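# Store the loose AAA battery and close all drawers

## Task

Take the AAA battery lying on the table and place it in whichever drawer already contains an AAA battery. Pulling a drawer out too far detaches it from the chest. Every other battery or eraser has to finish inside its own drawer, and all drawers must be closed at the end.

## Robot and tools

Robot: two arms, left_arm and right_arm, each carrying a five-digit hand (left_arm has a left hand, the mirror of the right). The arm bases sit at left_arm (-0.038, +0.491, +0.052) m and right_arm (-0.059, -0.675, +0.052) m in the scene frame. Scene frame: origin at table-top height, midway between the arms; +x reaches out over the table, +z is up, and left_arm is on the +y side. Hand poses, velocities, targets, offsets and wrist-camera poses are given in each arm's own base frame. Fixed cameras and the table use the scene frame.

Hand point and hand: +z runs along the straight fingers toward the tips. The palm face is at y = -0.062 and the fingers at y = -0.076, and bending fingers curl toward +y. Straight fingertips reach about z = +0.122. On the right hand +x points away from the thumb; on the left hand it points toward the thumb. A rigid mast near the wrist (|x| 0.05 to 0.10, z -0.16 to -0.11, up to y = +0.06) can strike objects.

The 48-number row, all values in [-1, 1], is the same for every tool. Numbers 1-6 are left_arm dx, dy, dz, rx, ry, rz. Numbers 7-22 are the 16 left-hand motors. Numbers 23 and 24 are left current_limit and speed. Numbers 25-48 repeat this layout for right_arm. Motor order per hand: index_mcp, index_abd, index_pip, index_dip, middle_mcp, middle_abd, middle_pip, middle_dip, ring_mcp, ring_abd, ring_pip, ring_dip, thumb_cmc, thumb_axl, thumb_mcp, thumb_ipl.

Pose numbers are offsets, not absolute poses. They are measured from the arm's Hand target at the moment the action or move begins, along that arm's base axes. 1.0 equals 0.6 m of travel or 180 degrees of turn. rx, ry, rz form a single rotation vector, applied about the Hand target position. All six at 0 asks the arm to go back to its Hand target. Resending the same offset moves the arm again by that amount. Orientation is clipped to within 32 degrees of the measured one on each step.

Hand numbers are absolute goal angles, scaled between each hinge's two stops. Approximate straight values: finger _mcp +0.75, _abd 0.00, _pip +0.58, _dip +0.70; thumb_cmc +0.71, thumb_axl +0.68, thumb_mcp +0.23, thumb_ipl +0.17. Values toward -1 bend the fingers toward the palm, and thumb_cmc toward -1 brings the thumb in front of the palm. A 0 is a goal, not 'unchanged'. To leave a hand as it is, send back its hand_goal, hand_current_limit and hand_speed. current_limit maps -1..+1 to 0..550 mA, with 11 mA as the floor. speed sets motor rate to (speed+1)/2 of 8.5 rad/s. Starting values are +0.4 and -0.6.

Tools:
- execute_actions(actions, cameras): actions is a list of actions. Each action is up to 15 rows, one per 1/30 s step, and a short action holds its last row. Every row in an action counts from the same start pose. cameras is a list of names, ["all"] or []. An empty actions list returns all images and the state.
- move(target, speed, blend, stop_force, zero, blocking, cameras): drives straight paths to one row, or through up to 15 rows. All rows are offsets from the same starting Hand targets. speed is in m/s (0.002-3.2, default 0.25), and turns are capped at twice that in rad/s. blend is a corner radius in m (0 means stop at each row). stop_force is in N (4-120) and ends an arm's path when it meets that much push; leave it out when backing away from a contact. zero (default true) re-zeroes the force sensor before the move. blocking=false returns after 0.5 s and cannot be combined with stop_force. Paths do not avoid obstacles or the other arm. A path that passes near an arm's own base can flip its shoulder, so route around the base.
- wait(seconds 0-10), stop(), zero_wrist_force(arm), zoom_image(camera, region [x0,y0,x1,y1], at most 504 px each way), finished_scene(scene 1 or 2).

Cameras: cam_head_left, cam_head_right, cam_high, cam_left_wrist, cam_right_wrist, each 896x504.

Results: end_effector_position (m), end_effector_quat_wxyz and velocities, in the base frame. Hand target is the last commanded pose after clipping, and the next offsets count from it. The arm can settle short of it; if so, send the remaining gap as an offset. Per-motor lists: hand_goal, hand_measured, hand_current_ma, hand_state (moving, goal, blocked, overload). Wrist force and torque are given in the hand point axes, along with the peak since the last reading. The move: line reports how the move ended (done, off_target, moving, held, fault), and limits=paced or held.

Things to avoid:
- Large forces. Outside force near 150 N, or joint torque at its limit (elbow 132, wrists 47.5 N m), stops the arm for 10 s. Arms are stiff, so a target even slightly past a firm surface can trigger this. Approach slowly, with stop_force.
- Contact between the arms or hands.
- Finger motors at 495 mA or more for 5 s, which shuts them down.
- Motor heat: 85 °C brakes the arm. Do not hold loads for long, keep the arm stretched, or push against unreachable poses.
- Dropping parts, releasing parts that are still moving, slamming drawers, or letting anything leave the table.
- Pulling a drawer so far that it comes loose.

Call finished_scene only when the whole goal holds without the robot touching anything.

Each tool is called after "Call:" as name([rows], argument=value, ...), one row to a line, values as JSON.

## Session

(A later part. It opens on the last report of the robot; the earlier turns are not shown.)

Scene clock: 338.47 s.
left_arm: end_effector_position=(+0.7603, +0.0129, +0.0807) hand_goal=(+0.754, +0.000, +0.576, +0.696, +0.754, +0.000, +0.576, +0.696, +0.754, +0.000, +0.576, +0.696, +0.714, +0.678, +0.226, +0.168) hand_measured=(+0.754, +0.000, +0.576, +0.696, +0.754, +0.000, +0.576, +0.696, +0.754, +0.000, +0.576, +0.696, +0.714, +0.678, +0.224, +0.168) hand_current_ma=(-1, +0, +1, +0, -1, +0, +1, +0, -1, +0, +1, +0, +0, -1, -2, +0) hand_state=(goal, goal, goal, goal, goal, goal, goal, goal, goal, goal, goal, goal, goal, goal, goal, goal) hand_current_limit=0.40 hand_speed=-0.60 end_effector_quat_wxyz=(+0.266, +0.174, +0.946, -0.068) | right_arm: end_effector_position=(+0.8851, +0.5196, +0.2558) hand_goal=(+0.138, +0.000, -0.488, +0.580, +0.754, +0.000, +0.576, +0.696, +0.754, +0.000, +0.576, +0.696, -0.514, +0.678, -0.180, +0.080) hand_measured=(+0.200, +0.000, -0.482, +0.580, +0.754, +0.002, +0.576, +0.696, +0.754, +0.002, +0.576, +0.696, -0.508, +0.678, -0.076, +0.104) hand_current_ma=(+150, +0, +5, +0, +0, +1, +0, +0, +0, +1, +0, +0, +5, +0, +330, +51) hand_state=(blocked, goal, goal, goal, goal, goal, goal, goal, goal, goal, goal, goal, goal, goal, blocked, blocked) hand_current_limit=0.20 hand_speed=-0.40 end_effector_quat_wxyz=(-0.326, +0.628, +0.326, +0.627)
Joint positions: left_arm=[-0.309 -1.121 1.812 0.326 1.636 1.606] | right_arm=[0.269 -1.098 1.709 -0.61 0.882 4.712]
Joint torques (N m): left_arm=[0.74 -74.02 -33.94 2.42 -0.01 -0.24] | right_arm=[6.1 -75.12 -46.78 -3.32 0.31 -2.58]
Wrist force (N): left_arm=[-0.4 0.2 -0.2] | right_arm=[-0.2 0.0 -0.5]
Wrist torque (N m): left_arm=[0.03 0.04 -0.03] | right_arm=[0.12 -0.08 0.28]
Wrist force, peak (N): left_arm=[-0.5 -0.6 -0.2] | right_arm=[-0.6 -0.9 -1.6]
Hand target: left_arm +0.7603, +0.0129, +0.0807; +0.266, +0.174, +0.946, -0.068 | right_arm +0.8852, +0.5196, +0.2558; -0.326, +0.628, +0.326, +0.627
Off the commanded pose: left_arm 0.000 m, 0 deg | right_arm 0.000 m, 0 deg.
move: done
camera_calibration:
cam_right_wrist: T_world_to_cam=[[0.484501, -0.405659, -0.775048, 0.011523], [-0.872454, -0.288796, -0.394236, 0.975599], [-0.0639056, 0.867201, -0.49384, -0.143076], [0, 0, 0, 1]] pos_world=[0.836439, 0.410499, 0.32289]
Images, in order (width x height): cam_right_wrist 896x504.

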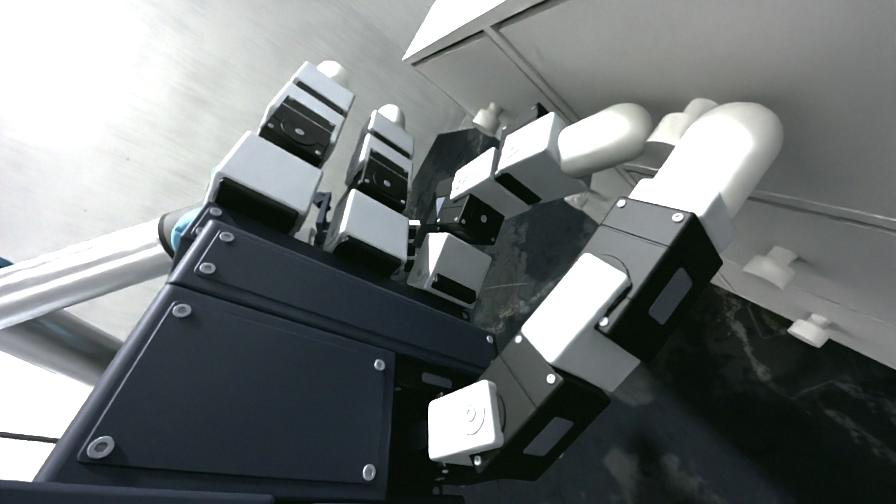

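Call:
move(target=[0,0,0,0,0,0,0.754,0,0.576,0.696,0.754,0,0.576,0.696,0.754,0,0.576,0.696,0.714,0.678,0.226,0.168,0.4,-0.6,-0.164,0.0294,0,0,0,0,0.137,0,-0.489,0.580,0.754,0,0.576,0.696,0.754,0,0.576,0.696,-0.514,0.678,-0.180,0.08,0.2,-0.4], speed=0.08, cameras=["cam_head_left","cam_head_right","cam_high","cam_right_wrist"])

Call:
zoom_image(camera="cam_head_right", region=[440, 80, 680, 260])

Call:
zoom_image(camera="cam_high", region=[280, 20, 480, 220])

Scene clock: 345.90 s.
left_arm: end_effector_position=(+0.7603, +0.0129, +0.0807) hand_goal=(+0.754, +0.000, +0.576, +0.696, +0.754, +0.000, +0.576, +0.696, +0.754, +0.000, +0.576, +0.696, +0.714, +0.678, +0.226, +0.168) hand_measured=(+0.754, +0.000, +0.576, +0.696, +0.754, +0.000, +0.576, +0.696, +0.754, +0.000, +0.576, +0.696, +0.714, +0.678, +0.224, +0.168) hand_current_ma=(-1, +0, +1, +0, -1, +0, +1, +0, -1, +0, +1, +0, +0, -1, -2, +0) hand_state=(goal, goal, goal, goal, goal, goal, goal, goal, goal, goal, goal, goal, goal, goal, goal, goal) hand_current_limit=0.40 hand_speed=-0.60 end_effector_quat_wxyz=(+0.266, +0.174, +0.946, -0.068) | right_arm: end_effector_position=(+0.7867, +0.5374, +0.2559) hand_goal=(+0.138, +0.000, -0.488, +0.580, +0.754, +0.000, +0.576, +0.696, +0.754, +0.000, +0.576, +0.696, -0.514, +0.678, -0.180, +0.080) hand_measured=(+0.160, +0.002, -0.476, +0.586, +0.754, +0.002, +0.576, +0.696, +0.754, +0.002, +0.576, +0.696, -0.518, +0.676, -0.146, +0.098) hand_current_ma=(+32, +1, +11, +5, +0, +1, +0, +0, +0, +1, +0, +0, -2, -1, +85, +37) hand_state=(blocked, goal, goal, goal, goal, goal, goal, goal, goal, goal, goal, goal, goal, goal, blocked, goal) hand_current_limit=0.20 hand_speed=-0.40 end_effector_quat_wxyz=(-0.326, +0.627, +0.326, +0.627)
Joint positions: left_arm=[-0.309 -1.121 1.812 0.326 1.636 1.606] | right_arm=[0.335 -1.202 1.869 -0.667 0.947 4.712]
Joint torques (N m): left_arm=[-0.31 -71.84 -34.79 2.71 -0.04 -0.55] | right_arm=[-22.94 -60.29 -43.44 1.28 -3 -1.24]
Wrist force (N): left_arm=[0.1 -0.4 -0.3] | right_arm=[-0.2 0.9 -0.1]
Wrist torque (N m): left_arm=[-0.03 -0.02 0.02] | right_arm=[0.17 -0.12 0.27]
Wrist force, peak (N): left_arm=[-0.4 -0.4 -0.3] | right_arm=[0.0 3.4 0.9]
Hand target: left_arm +0.7603, +0.0129, +0.0807; +0.266, +0.174, +0.946, -0.068 | right_arm +0.7868, +0.5372, +0.2558; -0.326, +0.628, +0.326, +0.627
Off the commanded pose: left_arm 0.000 m, 0 deg | right_arm 0.000 m, 0 deg.
move: done
camera_calibration:
cam_right_wrist: T_world_to_cam=[[0.484746, -0.405588, -0.774932, 0.066296], [-0.872325, -0.28881, -0.39451, 0.894841], [-0.0637998, 0.86723, -0.493804, -0.164859], [0, 0, 0, 1]] pos_world=[0.737938, 0.428298, 0.32299]
Images, in order (width x height): cam_head_left 896x504, cam_head_right 896x504, cam_high 896x504, cam_right_wrist 896x504.

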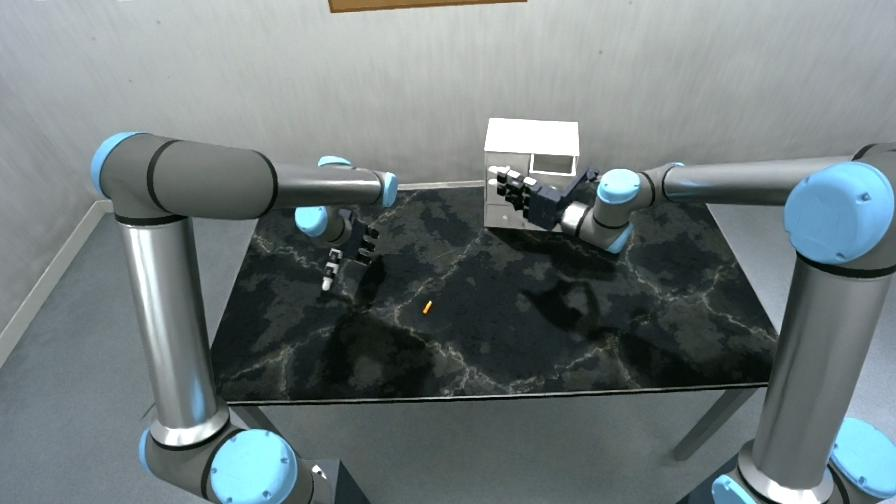

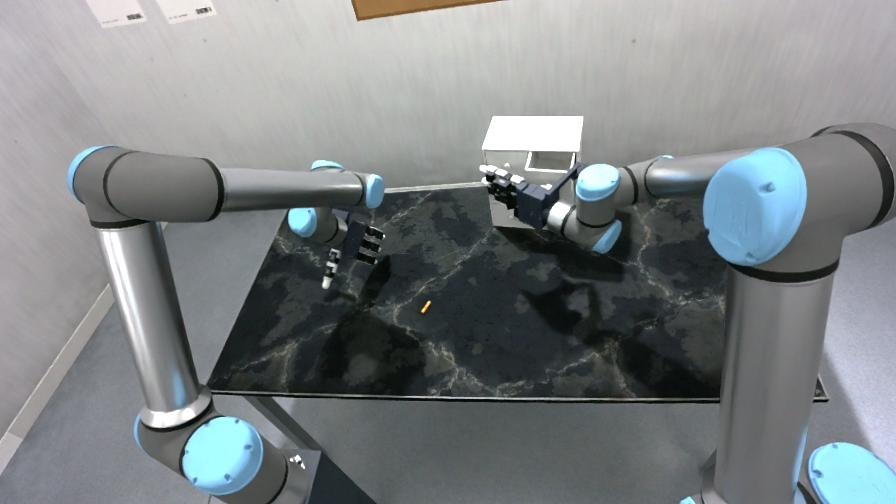

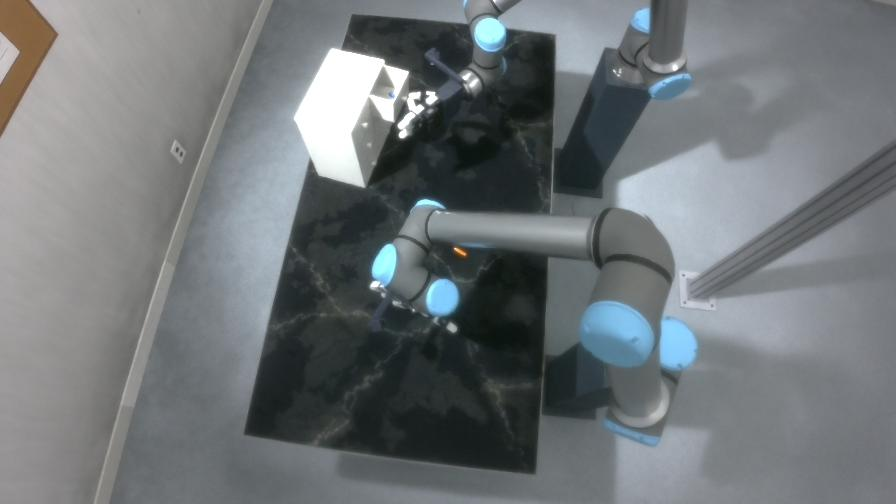

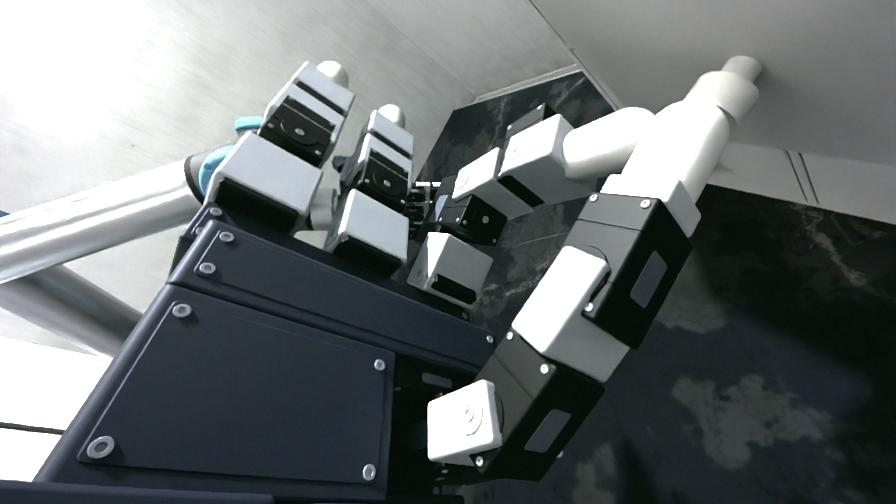

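Scaled by 2.100 from the camera's 896x504 image, which has a finer 1280x720 frame.

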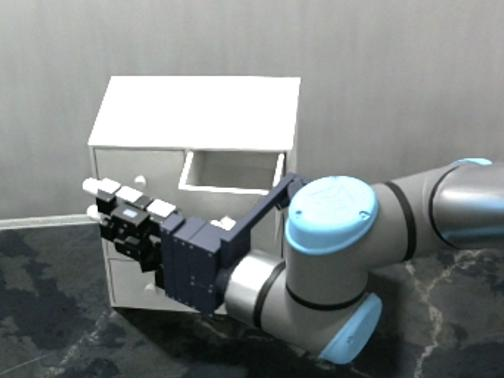

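Scaled by 2.520 from the camera's 896x504 image, which has a finer 1280x720 frame.

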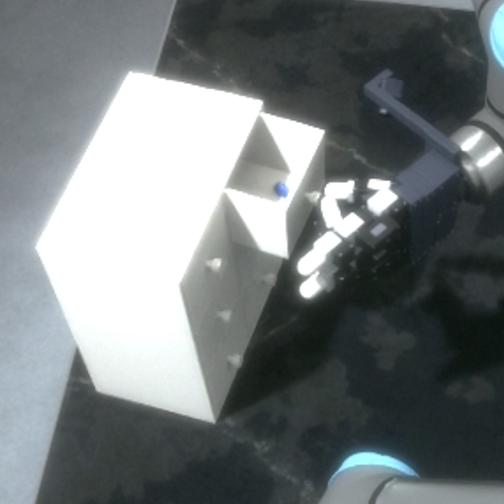

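Call:
zoom_image(camera="cam_high", region=[360, 60, 430, 130])

Call:
zoom_image(camera="cam_head_left", region=[460, 100, 660, 260])

Scaled by 7.200 from the camera's 896x504 image, which has a finer 1280x720 frame.

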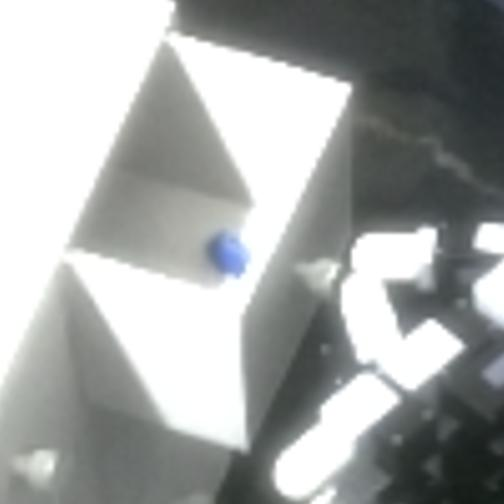

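Scaled by 2.520 from the camera's 896x504 image, which has a finer 1280x720 frame.

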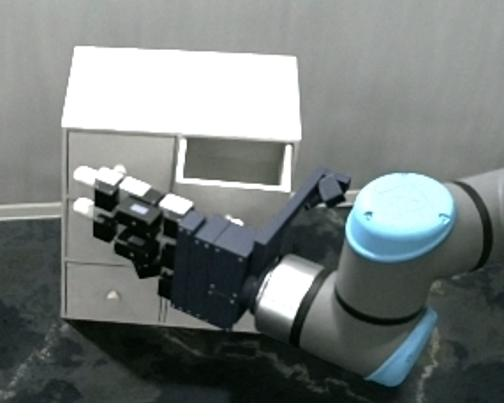

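Call:
move([
  [0,0,0,0,0,0,0.754,0,0.576,0.696,0.754,0,0.576,0.696,0.754,0,0.576,0.696,0.714,0.678,0.226,0.168,0.4,-0.6,0,0,0,0,0,0,0.411,0,-0.489,0.580,0.754,0,0.576,0.696,0.754,0,0.576,0.696,-0.514,0.678,0.112,0.103,0.2,0],
  [0,0,0,0,0,0,0.754,0,0.576,0.696,0.754,0,0.576,0.696,0.754,0,0.576,0.696,0.714,0.678,0.226,0.168,0.4,-0.6,-0.10,0.0117,0,0,0,0,0.411,0,-0.489,0.580,0.754,0,0.576,0.696,0.754,0,0.576,0.696,-0.514,0.678,0.112,0.103,0.2,0],
  [0,0,0,0,0,0,0.754,0,0.576,0.696,0.754,0,0.576,0.696,0.754,0,0.576,0.696,0.714,0.678,0.226,0.168,0.4,-0.6,-0.083,0,0.257,0,0,0,0.411,0,-0.489,0.580,0.754,0,0.576,0.696,0.754,0,0.576,0.696,0.714,0.678,0.226,0.168,0.4,0.2],
  [0,0,0,0,0,0,0.754,0,0.576,0.696,0.754,0,0.576,0.696,0.754,0,0.576,0.696,0.714,0.678,0.226,0.168,0.4,-0.6,0.197,-0.032,0.257,-0.168,0.118,0,0.411,0,-0.489,0.580,0.754,0,0.576,0.696,0.754,0,0.576,0.696,0.714,0.678,0.226,0.168,0.4,0.2],
], speed=0.3, cameras=["cam_head_left","cam_right_wrist"])

Scene clock: 403.43 s.
left_arm: end_effector_position=(+0.7603, +0.0129, +0.0807) hand_goal=(+0.754, +0.000, +0.576, +0.696, +0.754, +0.000, +0.576, +0.696, +0.754, +0.000, +0.576, +0.696, +0.714, +0.678, +0.226, +0.168) hand_measured=(+0.754, +0.000, +0.576, +0.696, +0.754, +0.000, +0.576, +0.696, +0.754, +0.000, +0.576, +0.696, +0.714, +0.678, +0.224, +0.168) hand_current_ma=(-1, +0, +1, +0, -1, +0, +1, +0, -1, +0, +1, +0, +0, -1, -2, +0) hand_state=(goal, goal, goal, goal, goal, goal, goal, goal, goal, goal, goal, goal, goal, goal, goal, goal) hand_current_limit=0.40 hand_speed=-0.60 end_effector_quat_wxyz=(+0.266, +0.174, +0.946, -0.068) | right_arm: end_effector_position=(+0.9050, +0.5179, +0.4100) hand_goal=(+0.412, +0.000, -0.488, +0.580, +0.754, +0.000, +0.576, +0.696, +0.754, +0.000, +0.576, +0.696, +0.714, +0.678, +0.226, +0.168) hand_measured=(+0.412, +0.002, -0.486, +0.582, +0.754, +0.002, +0.576, +0.696, +0.754, +0.002, +0.576, +0.696, +0.712, +0.678, +0.224, +0.166) hand_current_ma=(+0, +1, +1, +1, +0, +1, +0, +0, +0, +1, +0, +0, -1, +0, -1, -2) hand_state=(goal, goal, goal, goal, goal, goal, goal, goal, goal, goal, goal, goal, goal, goal, goal, goal) hand_current_limit=0.40 hand_speed=0.20 end_effector_quat_wxyz=(-0.206, +0.794, +0.412, +0.396)
Joint positions: left_arm=[-0.309 -1.121 1.812 0.326 1.636 1.606] | right_arm=[0.31 -0.994 1.048 0.702 1.068 4.285]
Joint torques (N m): left_arm=[1.75 -73.2 -34.14 3.04 0.18 -0.84] | right_arm=[17.89 -81.28 -50.73 5.4 -2.09 -0.63]
Wrist force (N): left_arm=[-0.3 -0.2 0.0] | right_arm=[-0.6 0.7 -0.6]
Wrist torque (N m): left_arm=[-0.03 0.04 -0.02] | right_arm=[0.27 0.01 0.01]
Wrist force, peak (N): left_arm=[-0.2 -0.7 -0.5] | right_arm=[3.1 0.5 0.2]
Hand target: left_arm +0.7603, +0.0129, +0.0807; +0.266, +0.174, +0.946, -0.068 | right_arm +0.9050, +0.5180, +0.4100; -0.206, +0.794, +0.413, +0.396
Off the commanded pose: left_arm 0.000 m, 0 deg | right_arm 0.000 m, 0 deg.
move: done
camera_calibration:
cam_right_wrist: T_world_to_cam=[[0.222726, -0.778148, -0.587264, 0.473579], [-0.923595, -0.361239, 0.128372, 0.922842], [-0.312035, 0.513803, -0.79915, 0.468644], [0, 0, 0, 1]] pos_world=[0.893087, 0.46109, 0.534166]
Images, in order (width x height): cam_head_left 896x504, cam_right_wrist 896x504.

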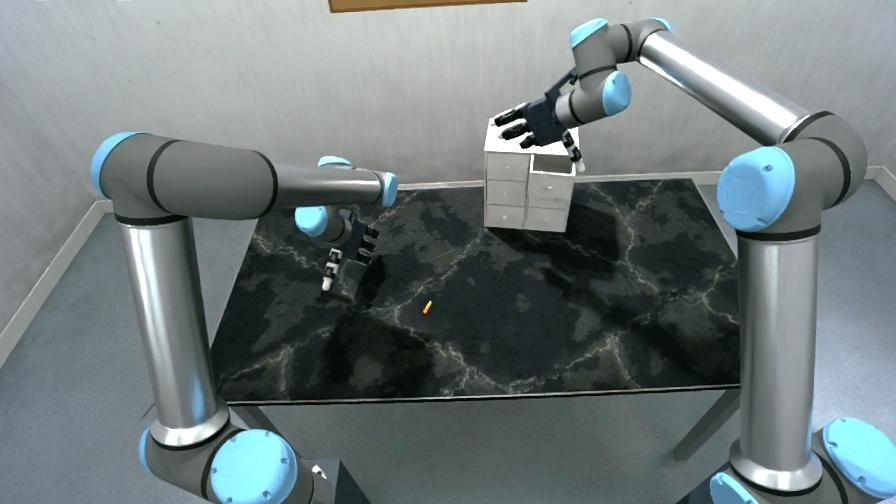

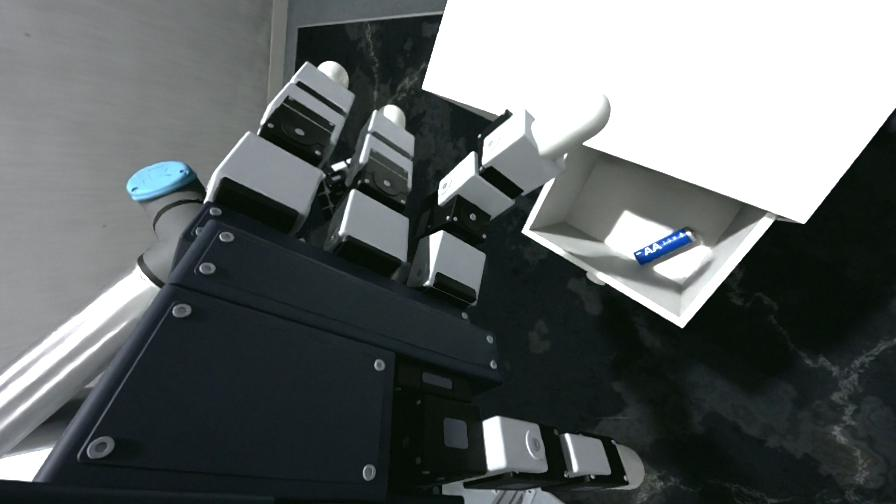

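Call:
move(target=[0.1,-0.4,0.6,-0.169,-0.1915,-0.0165,0.754,0,0.576,0.696,0.754,0,0.576,0.696,0.754,0,0.576,0.696,0.714,0.678,0.95,0.168,0.4,-0.2,-0.247,0.028,0,0.168,-0.118,0,0.411,0,-0.489,0.580,-0.479,0,-0.737,-0.174,-0.479,0,-0.737,-0.174,-0.514,0.678,0.112,0.103,0.4,0], speed=0.35)

Call:
move(target=[0.1025,-0.424,0.174,0,0,0,0.754,0,0.576,0.696,0.754,0,0.576,0.696,0.754,0,0.576,0.696,0.714,0.678,0.95,0.168,0.4,-0.2,0,0,-0.257,0,0,0,0.411,0,-0.489,0.580,-0.479,0,-0.737,-0.174,-0.479,0,-0.737,-0.174,-0.514,0.678,0.112,0.103,0.4,0], speed=0.3, cameras=["cam_head_left","cam_left_wrist","cam_right_wrist"])

Scene clock: 506.57 s.
left_arm: end_effector_position=(+0.8203, -0.2270, +0.4407) hand_goal=(+0.754, +0.000, +0.576, +0.696, +0.754, +0.000, +0.576, +0.696, +0.754, +0.000, +0.576, +0.696, +0.714, +0.678, +0.950, +0.168) hand_measured=(+0.754, +0.002, +0.576, +0.696, +0.754, +0.002, +0.576, +0.696, +0.754, +0.002, +0.576, +0.696, +0.714, +0.678, +0.942, +0.168) hand_current_ma=(-1, +1, +1, +0, -1, +1, +1, +0, -1, +1, +1, +0, +0, -1, -24, +0) hand_state=(goal, goal, goal, goal, goal, goal, goal, goal, goal, goal, goal, goal, goal, goal, goal, goal) hand_current_limit=0.40 hand_speed=-0.20 end_effector_quat_wxyz=(+0.565, +0.135, +0.770, -0.263) | right_arm: end_effector_position=(+0.7567, +0.5350, +0.4100) hand_goal=(+0.412, +0.000, -0.488, +0.580, -0.478, +0.000, -0.736, -0.174, -0.478, +0.000, -0.736, -0.174, -0.514, +0.678, +0.112, +0.104) hand_measured=(+0.412, +0.002, -0.486, +0.582, -0.428, +0.002, -0.694, -0.168, -0.426, +0.002, -0.696, -0.168, -0.498, +0.678, +0.112, +0.106) hand_current_ma=(+0, +1, +1, +1, +108, +1, +79, +4, +115, +1, +71, +5, +19, +0, +0, +1) hand_state=(goal, goal, goal, goal, blocked, goal, blocked, goal, blocked, goal, blocked, goal, goal, goal, goal, goal) hand_current_limit=0.40 hand_speed=0.00 end_effector_quat_wxyz=(-0.326, +0.628, +0.326, +0.627)
Joint positions: left_arm=[-0.552 -1.482 1.721 -0.014 1.627 1.321] | right_arm=[0.346 -1.375 1.787 -0.412 0.959 4.712]
Joint torques (N m): left_arm=[-7.04 -52.14 -44.41 -2.49 2.37 4.41] | right_arm=[-25.13 -60.13 -36.34 -6.1 -3.03 -0.55]
Wrist force (N): left_arm=[0.0 0.1 1.0] | right_arm=[0.0 0.4 0.3]
Wrist torque (N m): left_arm=[-0.21 -0.04 -0.13] | right_arm=[0.01 -0.04 0.40]
Wrist force, peak (N): left_arm=[-2.3 -2.0 1.0] | right_arm=[-0.2 2.1 -0.3]
Hand target: left_arm +0.8203, -0.2271, +0.4407; +0.565, +0.135, +0.770, -0.263 | right_arm +0.7568, +0.5348, +0.4100; -0.326, +0.628, +0.326, +0.627
Off the commanded pose: left_arm 0.000 m, 0 deg | right_arm 0.000 m, 0 deg.
move: done

Scene clock: 508.03 s.
left_arm: end_effector_position=(+0.8818, -0.4814, +0.5451) hand_goal=(+0.754, +0.000, +0.576, +0.696, +0.754, +0.000, +0.576, +0.696, +0.754, +0.000, +0.576, +0.696, +0.714, +0.678, +0.950, +0.168) hand_measured=(+0.752, +0.002, +0.576, +0.696, +0.752, +0.002, +0.576, +0.696, +0.752, +0.002, +0.576, +0.696, +0.714, +0.678, +0.942, +0.168) hand_current_ma=(-2, +2, +1, +0, -2, +2, +1, +0, -3, +2, +1, +0, +0, -1, -24, +0) hand_state=(goal, goal, goal, goal, goal, goal, goal, goal, goal, goal, goal, goal, goal, goal, goal, goal) hand_current_limit=0.40 hand_speed=-0.20 end_effector_quat_wxyz=(+0.565, +0.135, +0.770, -0.263) | right_arm: end_effector_position=(+0.7568, +0.5348, +0.2558) hand_goal=(+0.412, +0.000, -0.488, +0.580, -0.478, +0.000, -0.736, -0.174, -0.478, +0.000, -0.736, -0.174, -0.514, +0.678, +0.112, +0.104) hand_measured=(+0.412, +0.002, -0.486, +0.582, -0.428, +0.002, -0.694, -0.168, -0.426, +0.002, -0.696, -0.168, -0.498, +0.678, +0.112, +0.106) hand_current_ma=(+0, +1, +1, +1, +108, +1, +79, +4, +115, +1, +71, +5, +19, +0, +0, +1) hand_state=(goal, goal, goal, goal, blocked, goal, blocked, goal, blocked, goal, blocked, goal, goal, goal, goal, goal) hand_current_limit=0.40 hand_speed=0.00 end_effector_quat_wxyz=(-0.326, +0.628, +0.326, +0.627)
Joint positions: left_arm=[-0.794 -1.231 1.228 0.231 1.391 1.266] | right_arm=[0.346 -1.238 1.923 -0.684 0.959 4.712]
Joint torques (N m): left_arm=[-8.75 -70.24 -55.73 -1.01 1.29 3.37] | right_arm=[-16.65 -64.8 -42.67 0.4 -1.39 1.78]
Wrist force (N): left_arm=[-0.4 -0.1 0.4] | right_arm=[-0.3 0.2 -0.3]
Wrist torque (N m): left_arm=[-0.17 -0.03 -0.07] | right_arm=[0.08 0.03 0.37]
Wrist force, peak (N): left_arm=[-1.2 -2.5 2.3] | right_arm=[-2.2 0.4 0.0]
Hand target: left_arm +0.8818, -0.4815, +0.5451; +0.565, +0.135, +0.770, -0.263 | right_arm +0.7568, +0.5348, +0.2558; -0.326, +0.628, +0.326, +0.627
Off the commanded pose: left_arm 0.000 m, 0 deg | right_arm 0.000 m, 0 deg.
move: done
camera_calibration:
cam_left_wrist: T_world_to_cam=[[-0.0510249, -0.408903, 0.91115, -0.690547], [-0.994871, -0.0589708, -0.0821781, 0.84601], [0.0873342, -0.91067, -0.403797, -0.175558], [0, 0, 0, 1]] pos_world=[0.821768, -0.392352, 0.627826]
cam_right_wrist: T_world_to_cam=[[0.484433, -0.40568, -0.775079, 0.0799655], [-0.872491, -0.288765, -0.394176, 0.86796], [-0.0639061, 0.867202, -0.49384, -0.164463], [0, 0, 0, 1]] pos_world=[0.708039, 0.425699, 0.32289]
Images, in order (width x height): cam_head_left 896x504, cam_left_wrist 896x504, cam_right_wrist 896x504.

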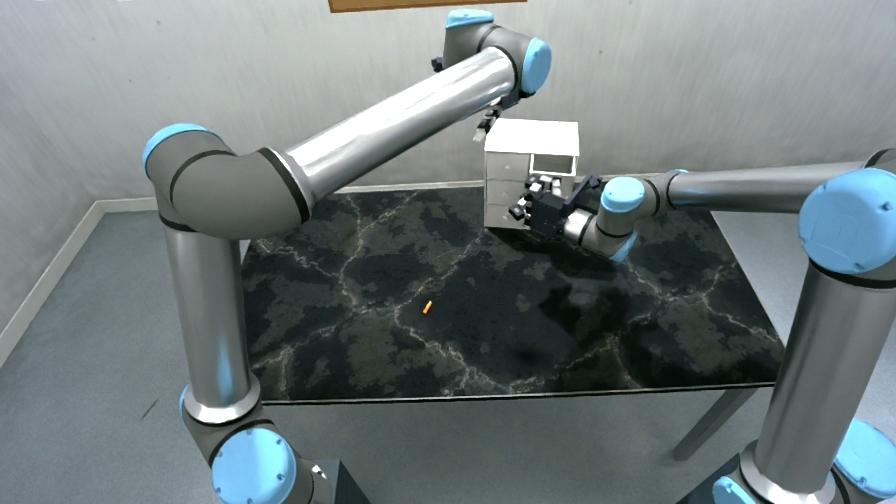

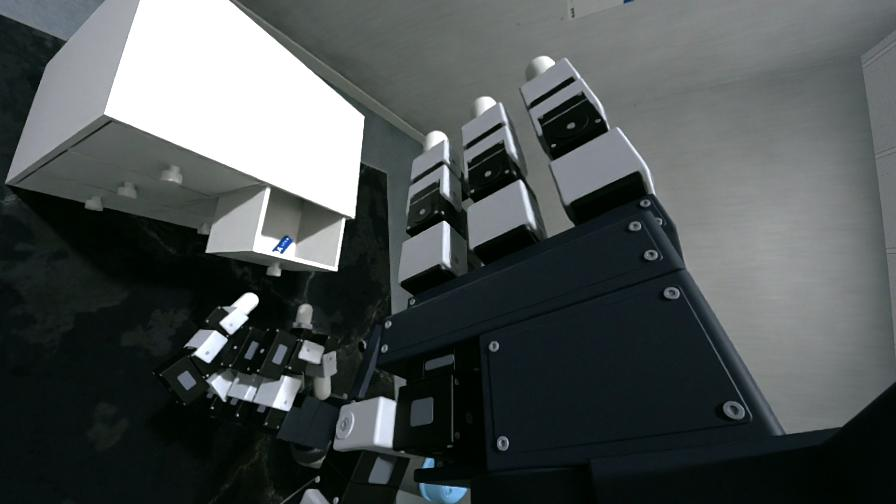

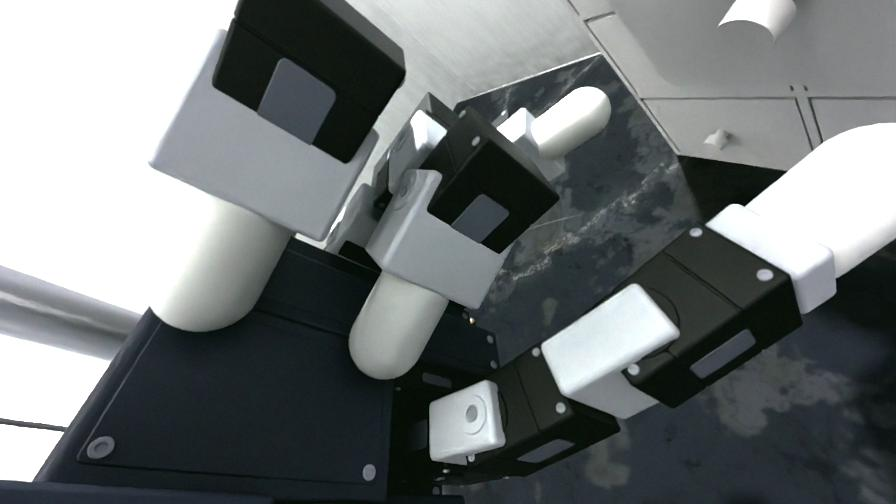

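Call:
zoom_image(camera="cam_left_wrist", region=[0, 80, 400, 330])

Call:
move([
  [0,0,0,0,0,0,0.754,0,0.576,0.696,0.754,0,0.576,0.696,0.754,0,0.576,0.696,0.714,0.678,0.95,0.168,0.4,-0.2,0.1,-0.0132,0,0,0,0,0.411,0,-0.489,0.580,-0.42,0,-0.68,-0.174,-0.42,0,-0.68,-0.174,-0.514,0.678,0.112,0.103,0.4,0],
  [0,0,0,0,0,0,0.754,0,0.576,0.696,0.754,0,0.576,0.696,0.754,0,0.576,0.696,0.714,0.678,0.95,0.168,0.4,-0.2,0.1,-0.0132,0,0,0,0,0.137,0,-0.489,0.580,-0.42,0,-0.68,-0.174,-0.42,0,-0.68,-0.174,-0.514,0.678,-0.180,0.08,0.2,-0.3],
], speed=0.15, cameras=["cam_left_wrist","cam_right_wrist"])

Call:
zoom_image(camera="cam_left_wrist", region=[160, 160, 400, 330])

Scaled by 1.260 from the camera's 896x504 image, which has a finer 1280x720 frame.

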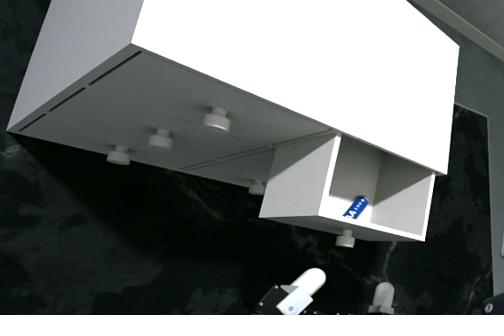

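Scene clock: 516.87 s.
left_arm: end_effector_position=(+0.8818, -0.4815, +0.5451) hand_goal=(+0.754, +0.000, +0.576, +0.696, +0.754, +0.000, +0.576, +0.696, +0.754, +0.000, +0.576, +0.696, +0.714, +0.678, +0.950, +0.168) hand_measured=(+0.752, +0.002, +0.576, +0.696, +0.752, +0.002, +0.576, +0.696, +0.752, +0.002, +0.576, +0.696, +0.714, +0.678, +0.942, +0.168) hand_current_ma=(-2, +2, +1, +0, -2, +2, +1, +0, -3, +2, +1, +0, +0, -1, -24, +0) hand_state=(goal, goal, goal, goal, goal, goal, goal, goal, goal, goal, goal, goal, goal, goal, goal, goal) hand_current_limit=0.40 hand_speed=-0.20 end_effector_quat_wxyz=(+0.565, +0.135, +0.770, -0.263) | right_arm: end_effector_position=(+0.8168, +0.5269, +0.2557) hand_goal=(+0.138, +0.000, -0.488, +0.580, -0.420, +0.000, -0.680, -0.174, -0.420, +0.000, -0.680, -0.174, -0.514, +0.678, -0.180, +0.080) hand_measured=(+0.206, +0.002, -0.478, +0.582, -0.418, +0.002, -0.678, -0.172, -0.418, +0.002, -0.678, -0.170, -0.500, +0.678, -0.082, +0.104) hand_current_ma=(+176, +0, +9, +1, +2, +1, +1, +1, +2, +1, +1, +2, +16, +0, +330, +51) hand_state=(blocked, goal, goal, goal, goal, goal, goal, goal, goal, goal, goal, goal, goal, goal, blocked, blocked) hand_current_limit=0.20 hand_speed=-0.30 end_effector_quat_wxyz=(-0.326, +0.628, +0.326, +0.627)
Joint positions: left_arm=[-0.794 -1.231 1.228 0.231 1.391 1.267] | right_arm=[0.306 -1.175 1.828 -0.653 0.919 4.712]
Joint torques (N m): left_arm=[-11.06 -70.52 -54.52 0.28 2.36 4.01] | right_arm=[18.74 -73.88 -44.68 -5.91 1.65 -2.53]
Wrist force (N): left_arm=[-0.3 0.1 0.1] | right_arm=[-0.2 0.0 -0.1]
Wrist torque (N m): left_arm=[-0.12 -0.03 -0.08] | right_arm=[0.11 0.03 0.35]
Wrist force, peak (N): left_arm=[-0.9 0.1 0.4] | right_arm=[-0.6 1.9 0.5]
Hand target: left_arm +0.8818, -0.4815, +0.5451; +0.565, +0.135, +0.770, -0.263 | right_arm +0.8168, +0.5269, +0.2558; -0.326, +0.628, +0.326, +0.627
Off the commanded pose: left_arm 0.000 m, 0 deg | right_arm 0.000 m, 0 deg.
move: done
camera_calibration:
cam_left_wrist: T_world_to_cam=[[-0.0511503, -0.408992, 0.911103, -0.690581], [-0.994865, -0.0589073, -0.0822961, 0.846106], [0.0873291, -0.910635, -0.403879, -0.175539], [0, 0, 0, 1]] pos_world=[0.821768, -0.392453, 0.627926]
cam_right_wrist: T_world_to_cam=[[0.484398, -0.405691, -0.775096, 0.0477316], [-0.872511, -0.288748, -0.394145, 0.918026], [-0.0639063, 0.867202, -0.493839, -0.153777], [0, 0, 0, 1]] pos_world=[0.768039, 0.417799, 0.32289]
Images, in order (width x height): cam_left_wrist 896x504, cam_right_wrist 896x504.

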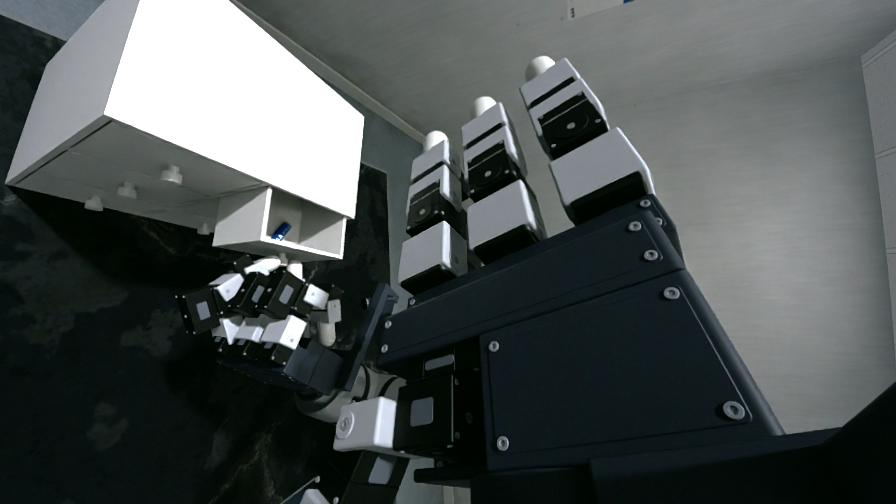

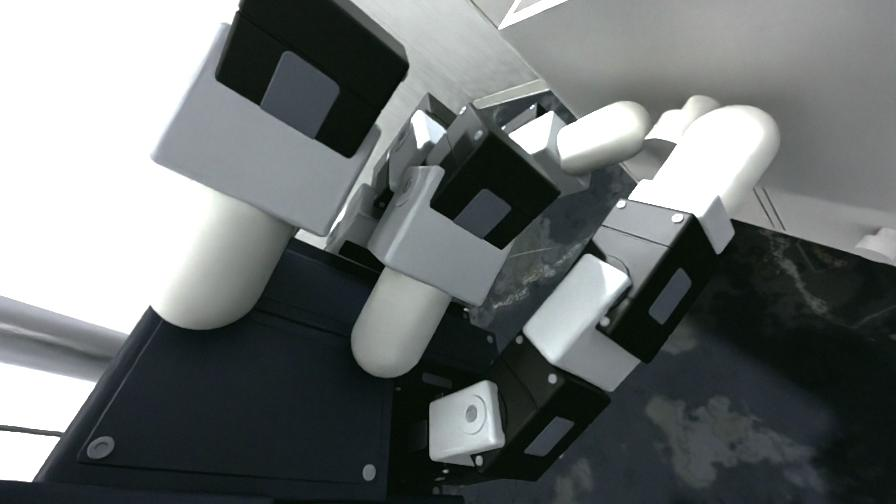

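Scaled by 2.100 from the camera's 896x504 image, which has a finer 1280x720 frame.

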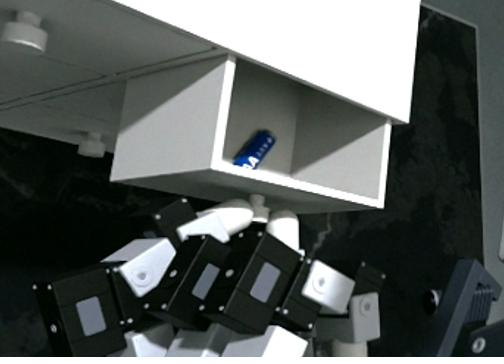

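Call:
move(target=[0,0,0,0,0,0,0.754,0,0.576,0.696,0.754,0,0.576,0.696,0.754,0,0.576,0.696,0.714,0.678,0.95,0.168,0.4,-0.2,0.110,-0.0148,0,0,0,0,0.137,0,-0.489,0.580,-0.42,0,-0.68,-0.174,-0.42,0,-0.68,-0.174,-0.514,0.678,-0.180,0.08,0.2,-0.3], speed=0.06, stop_force=8, cameras=["cam_left_wrist"])

Call:
zoom_image(camera="cam_left_wrist", region=[160, 160, 400, 330])

Scene clock: 526.27 s.
left_arm: end_effector_position=(+0.8818, -0.4815, +0.5451) hand_goal=(+0.754, +0.000, +0.576, +0.696, +0.754, +0.000, +0.576, +0.696, +0.754, +0.000, +0.576, +0.696, +0.714, +0.678, +0.950, +0.168) hand_measured=(+0.752, +0.002, +0.576, +0.696, +0.752, +0.002, +0.576, +0.696, +0.752, +0.002, +0.576, +0.696, +0.714, +0.678, +0.942, +0.168) hand_current_ma=(-2, +2, +1, +0, -2, +2, +1, +0, -3, +2, +1, +0, +0, -1, -24, +0) hand_state=(goal, goal, goal, goal, goal, goal, goal, goal, goal, goal, goal, goal, goal, goal, goal, goal) hand_current_limit=0.40 hand_speed=-0.20 end_effector_quat_wxyz=(+0.565, +0.135, +0.770, -0.263) | right_arm: end_effector_position=(+0.8828, +0.5180, +0.2558) hand_goal=(+0.138, +0.000, -0.488, +0.580, -0.420, +0.000, -0.680, -0.174, -0.420, +0.000, -0.680, -0.174, -0.514, +0.678, -0.180, +0.080) hand_measured=(+0.206, +0.000, -0.474, +0.586, -0.418, +0.002, -0.678, -0.172, -0.418, +0.002, -0.678, -0.170, -0.504, +0.680, -0.086, +0.104) hand_current_ma=(+176, +0, +17, +4, +1, +1, +1, +1, +1, +1, +1, +2, +11, +1, +330, +55) hand_state=(blocked, goal, goal, goal, goal, goal, goal, goal, goal, goal, goal, goal, goal, goal, blocked, blocked) hand_current_limit=0.20 hand_speed=-0.30 end_effector_quat_wxyz=(-0.326, +0.628, +0.326, +0.627)
Joint positions: left_arm=[-0.794 -1.231 1.228 0.231 1.391 1.267] | right_arm=[0.268 -1.102 1.715 -0.613 0.881 4.712]
Joint torques (N m): left_arm=[-8.4 -68.74 -53.97 -0.03 2.24 3.85] | right_arm=[19.86 -90 -31.33 -5.57 2.64 -2.46]
Wrist force (N): left_arm=[-0.1 0.1 0.2] | right_arm=[0.1 1.5 0.2]
Wrist torque (N m): left_arm=[-0.13 -0.06 -0.06] | right_arm=[0.16 0.02 0.36]
Wrist force, peak (N): left_arm=[-0.8 0.0 0.3] | right_arm=[-0.4 -1.9 -0.1]
Hand target: left_arm +0.8818, -0.4815, +0.5451; +0.565, +0.135, +0.770, -0.263 | right_arm +0.8828, +0.5180, +0.2558; -0.326, +0.628, +0.326, +0.627
Off the commanded pose: left_arm 0.000 m, 0 deg | right_arm 0.000 m, 0 deg.
move: done
camera_calibration:
cam_left_wrist: T_world_to_cam=[[-0.0511503, -0.408992, 0.911103, -0.690581], [-0.994865, -0.0589073, -0.0822961, 0.846106], [0.0873291, -0.910635, -0.403879, -0.175539], [0, 0, 0, 1]] pos_world=[0.821768, -0.392453, 0.627926]
Images, in order (width x height): cam_left_wrist 896x504.

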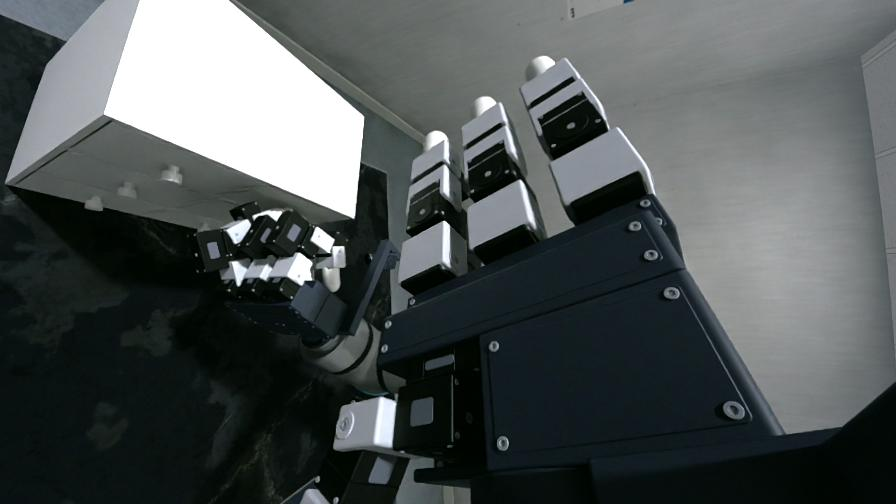

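Scaled by 2.100 from the camera's 896x504 image, which has a finer 1280x720 frame.

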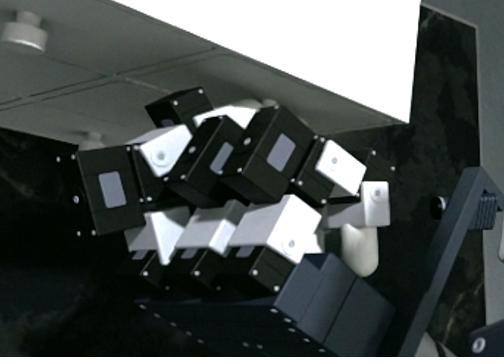

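Call:
move([
  [0,0,0,0,0,0,0.754,0,0.576,0.696,0.754,0,0.576,0.696,0.754,0,0.576,0.696,0.714,0.678,0.95,0.168,0.4,-0.2,0,0,0,0,0,0,0.411,0,-0.489,0.580,-0.42,0,-0.68,-0.174,-0.42,0,-0.68,-0.174,-0.514,0.678,0.112,0.103,0.3,0.2],
  [0,0,0,0,0,0,0.754,0,0.576,0.696,0.754,0,0.576,0.696,0.754,0,0.576,0.696,0.714,0.678,0.95,0.168,0.4,-0.2,-0.099,0.0133,0,0,0,0,0.411,0,-0.489,0.580,-0.42,0,-0.68,-0.174,-0.42,0,-0.68,-0.174,-0.514,0.678,0.112,0.103,0.3,0.2],
  [0,0,0,0,0,0,0.754,0,0.576,0.696,0.754,0,0.576,0.696,0.754,0,0.576,0.696,0.714,0.678,0.95,0.168,0.4,-0.2,-0.099,0.0133,-0.1817,0,0,0,0.411,0,-0.489,0.580,-0.42,0,-0.68,-0.174,-0.42,0,-0.68,-0.174,-0.514,0.678,0.112,0.103,0.3,0.2],
], speed=[0.1,0.2,0.2], blend=[0,0.01,0], cameras=["cam_right_wrist"])

Call:
zoom_image(camera="cam_right_wrist", region=[496, 0, 896, 260])

Scene clock: 542.87 s.
left_arm: end_effector_position=(+0.8818, -0.4815, +0.5451) hand_goal=(+0.754, +0.000, +0.576, +0.696, +0.754, +0.000, +0.576, +0.696, +0.754, +0.000, +0.576, +0.696, +0.714, +0.678, +0.950, +0.168) hand_measured=(+0.752, +0.002, +0.576, +0.696, +0.752, +0.002, +0.576, +0.696, +0.752, +0.002, +0.576, +0.696, +0.714, +0.678, +0.942, +0.168) hand_current_ma=(-2, +2, +1, +0, -2, +2, +1, +0, -3, +2, +1, +0, +0, -1, -24, +0) hand_state=(goal, goal, goal, goal, goal, goal, goal, goal, goal, goal, goal, goal, goal, goal, goal, goal) hand_current_limit=0.40 hand_speed=-0.20 end_effector_quat_wxyz=(+0.565, +0.135, +0.770, -0.263) | right_arm: end_effector_position=(+0.8233, +0.5260, +0.1468) hand_goal=(+0.412, +0.000, -0.488, +0.580, -0.420, +0.000, -0.680, -0.174, -0.420, +0.000, -0.680, -0.174, -0.514, +0.678, +0.112, +0.104) hand_measured=(+0.410, +0.000, -0.486, +0.582, -0.418, +0.002, -0.678, -0.172, -0.418, +0.002, -0.678, -0.170, -0.504, +0.680, +0.110, +0.106) hand_current_ma=(-1, +0, +1, +1, +1, +1, +1, +1, +1, +1, +1, +2, +11, +1, -1, +2) hand_state=(goal, goal, goal, goal, goal, goal, goal, goal, goal, goal, goal, goal, goal, goal, goal, goal) hand_current_limit=0.30 hand_speed=0.20 end_effector_quat_wxyz=(-0.326, +0.628, +0.326, +0.627)
Joint positions: left_arm=[-0.794 -1.231 1.228 0.231 1.391 1.267] | right_arm=[0.302 -1.043 1.87 -0.827 0.915 4.712]
Joint torques (N m): left_arm=[-9.71 -66.86 -56.36 0.14 2.4 3.92] | right_arm=[-21.48 -65.16 -38.24 -0.72 -0.57 2.08]
Wrist force (N): left_arm=[-0.4 0.1 -0.1] | right_arm=[-0.4 0.9 0.1]
Wrist torque (N m): left_arm=[-0.10 -0.03 -0.09] | right_arm=[0.15 0.11 0.38]
Wrist force, peak (N): left_arm=[-0.4 -0.2 0.7] | right_arm=[-0.5 2.9 0.9]
Hand target: left_arm +0.8818, -0.4815, +0.5451; +0.565, +0.135, +0.770, -0.263 | right_arm +0.8234, +0.5260, +0.1467; -0.326, +0.628, +0.326, +0.627
Off the commanded pose: left_arm 0.000 m, 0 deg | right_arm 0.000 m, 0 deg.
move: done
camera_calibration:
cam_right_wrist: T_world_to_cam=[[0.484433, -0.40568, -0.775079, -0.0402738], [-0.872491, -0.288765, -0.394176, 0.880601], [-0.0639061, 0.867202, -0.49384, -0.206354], [0, 0, 0, 1]] pos_world=[0.774639, 0.416899, 0.21399]
Images, in order (width x height): cam_right_wrist 896x504.

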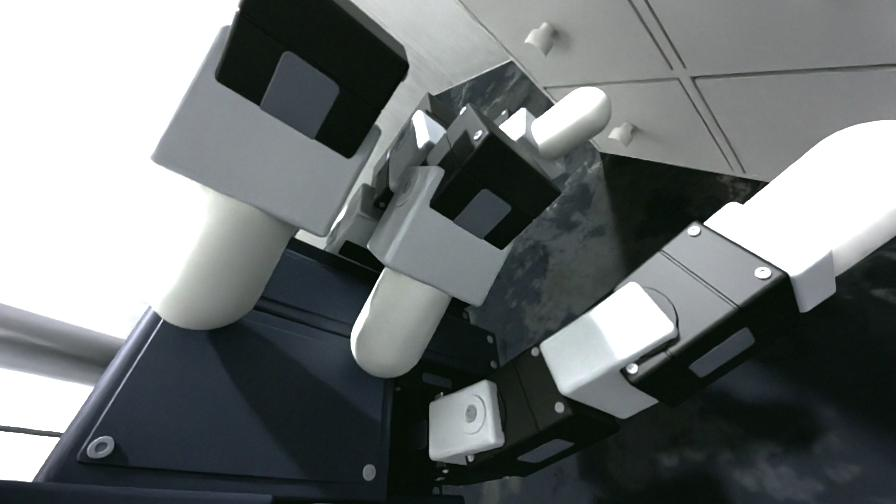

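Scaled by 1.260 from the camera's 896x504 image, which has a finer 1280x720 frame.

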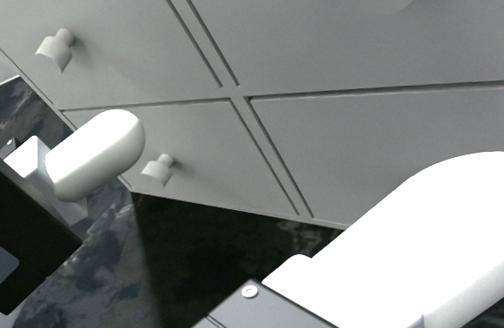

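Call:
move(target=[0,0,0,0,0,0,0.754,0,0.576,0.696,0.754,0,0.576,0.696,0.754,0,0.576,0.696,0.714,0.678,0.95,0.168,0.4,-0.2,0.132,-0.0243,0,0,0,0,0.38,0,-0.489,0.580,-0.42,0,-0.68,-0.174,-0.42,0,-0.68,-0.174,-0.514,0.678,0.112,0.103,0.3,0.2], speed=0.04, stop_force=5, cameras=["cam_right_wrist","cam_left_wrist"])

Call:
zoom_image(camera="cam_right_wrist", region=[496, 0, 896, 260])

Scene clock: 569.07 s.
left_arm: end_effector_position=(+0.8818, -0.4815, +0.5451) hand_goal=(+0.754, +0.000, +0.576, +0.696, +0.754, +0.000, +0.576, +0.696, +0.754, +0.000, +0.576, +0.696, +0.714, +0.678, +0.950, +0.168) hand_measured=(+0.752, +0.002, +0.576, +0.696, +0.752, +0.002, +0.576, +0.696, +0.752, +0.002, +0.576, +0.696, +0.714, +0.678, +0.942, +0.168) hand_current_ma=(-2, +2, +1, +0, -2, +2, +1, +0, -3, +2, +1, +0, +0, -1, -24, +0) hand_state=(goal, goal, goal, goal, goal, goal, goal, goal, goal, goal, goal, goal, goal, goal, goal, goal) hand_current_limit=0.40 hand_speed=-0.20 end_effector_quat_wxyz=(+0.565, +0.135, +0.770, -0.263) | right_arm: end_effector_position=(+0.8841, +0.5148, +0.1468) hand_goal=(+0.380, +0.000, -0.488, +0.580, -0.420, +0.000, -0.680, -0.174, -0.420, +0.000, -0.680, -0.174, -0.514, +0.678, +0.112, +0.104) hand_measured=(+0.382, +0.000, -0.492, +0.576, -0.418, +0.002, -0.678, -0.172, -0.418, +0.002, -0.678, -0.170, -0.504, +0.680, +0.110, +0.106) hand_current_ma=(+2, +0, -3, -2, +1, +1, +1, +1, +1, +1, +1, +2, +11, +1, -1, +2) hand_state=(goal, goal, goal, goal, goal, goal, goal, goal, goal, goal, goal, goal, goal, goal, goal, goal) hand_current_limit=0.30 hand_speed=0.20 end_effector_quat_wxyz=(-0.326, +0.628, +0.326, +0.627)
Joint positions: left_arm=[-0.794 -1.231 1.228 0.231 1.391 1.267] | right_arm=[0.264 -0.986 1.767 -0.781 0.876 4.712]
Joint torques (N m): left_arm=[-9.53 -71.15 -54.87 0.25 2.28 3.75] | right_arm=[18.39 -73.76 -41.51 -6.12 2.7 -0.53]
Wrist force (N): left_arm=[-0.6 -0.2 0.3] | right_arm=[-0.3 0.5 0.4]
Wrist torque (N m): left_arm=[-0.18 0.00 -0.09] | right_arm=[0.07 0.04 0.40]
Wrist force, peak (N): left_arm=[-0.5 0.1 0.8] | right_arm=[0.4 -7.2 0.2]
Hand target: left_arm +0.8818, -0.4815, +0.5451; +0.565, +0.135, +0.770, -0.263 | right_arm +0.8841, +0.5148, +0.1467; -0.326, +0.628, +0.326, +0.627 (not the last commanded pose)
Off the commanded pose: left_arm 0.000 m, 0 deg | right_arm 0.019 m, 0 deg.
move: contact (right_arm)
camera_calibration:
cam_left_wrist: T_world_to_cam=[[-0.0511503, -0.408992, 0.911103, -0.690581], [-0.994865, -0.0589073, -0.0822961, 0.846106], [0.0873291, -0.910635, -0.403879, -0.175539], [0, 0, 0, 1]] pos_world=[0.821768, -0.392453, 0.627926]
cam_right_wrist: T_world_to_cam=[[0.484398, -0.405691, -0.775096, -0.0742627], [-0.872511, -0.288748, -0.394145, 0.93029], [-0.0639063, 0.867202, -0.493839, -0.192812], [0, 0, 0, 1]] pos_world=[0.835339, 0.405699, 0.21389]
Images, in order (width x height): cam_left_wrist 896x504, cam_right_wrist 896x504.

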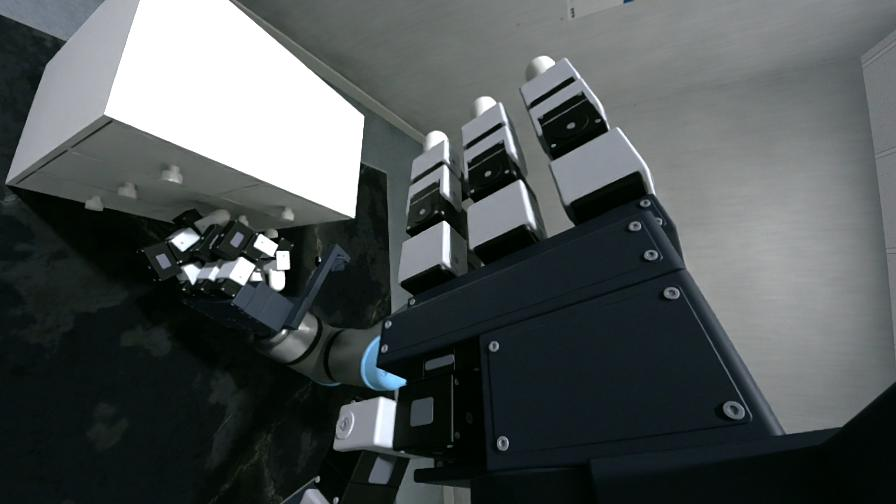

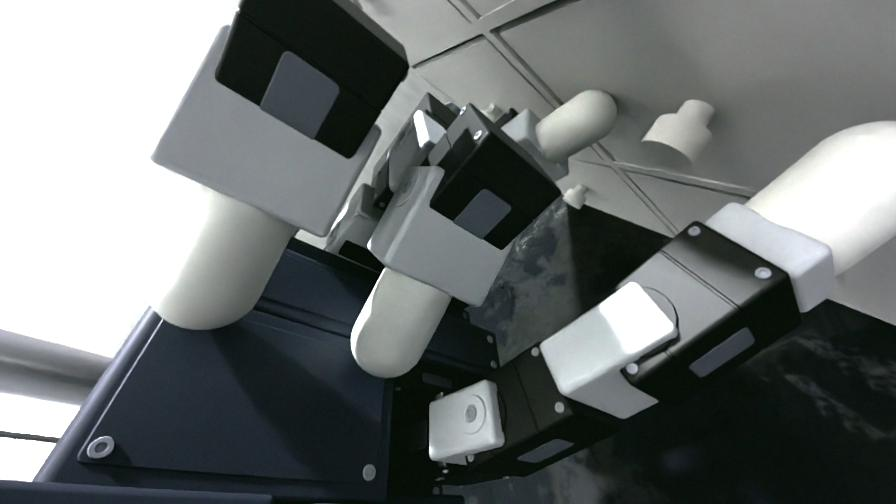

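Scaled by 1.260 from the camera's 896x504 image, which has a finer 1280x720 frame.

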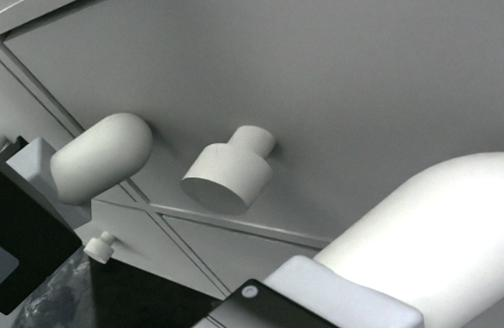

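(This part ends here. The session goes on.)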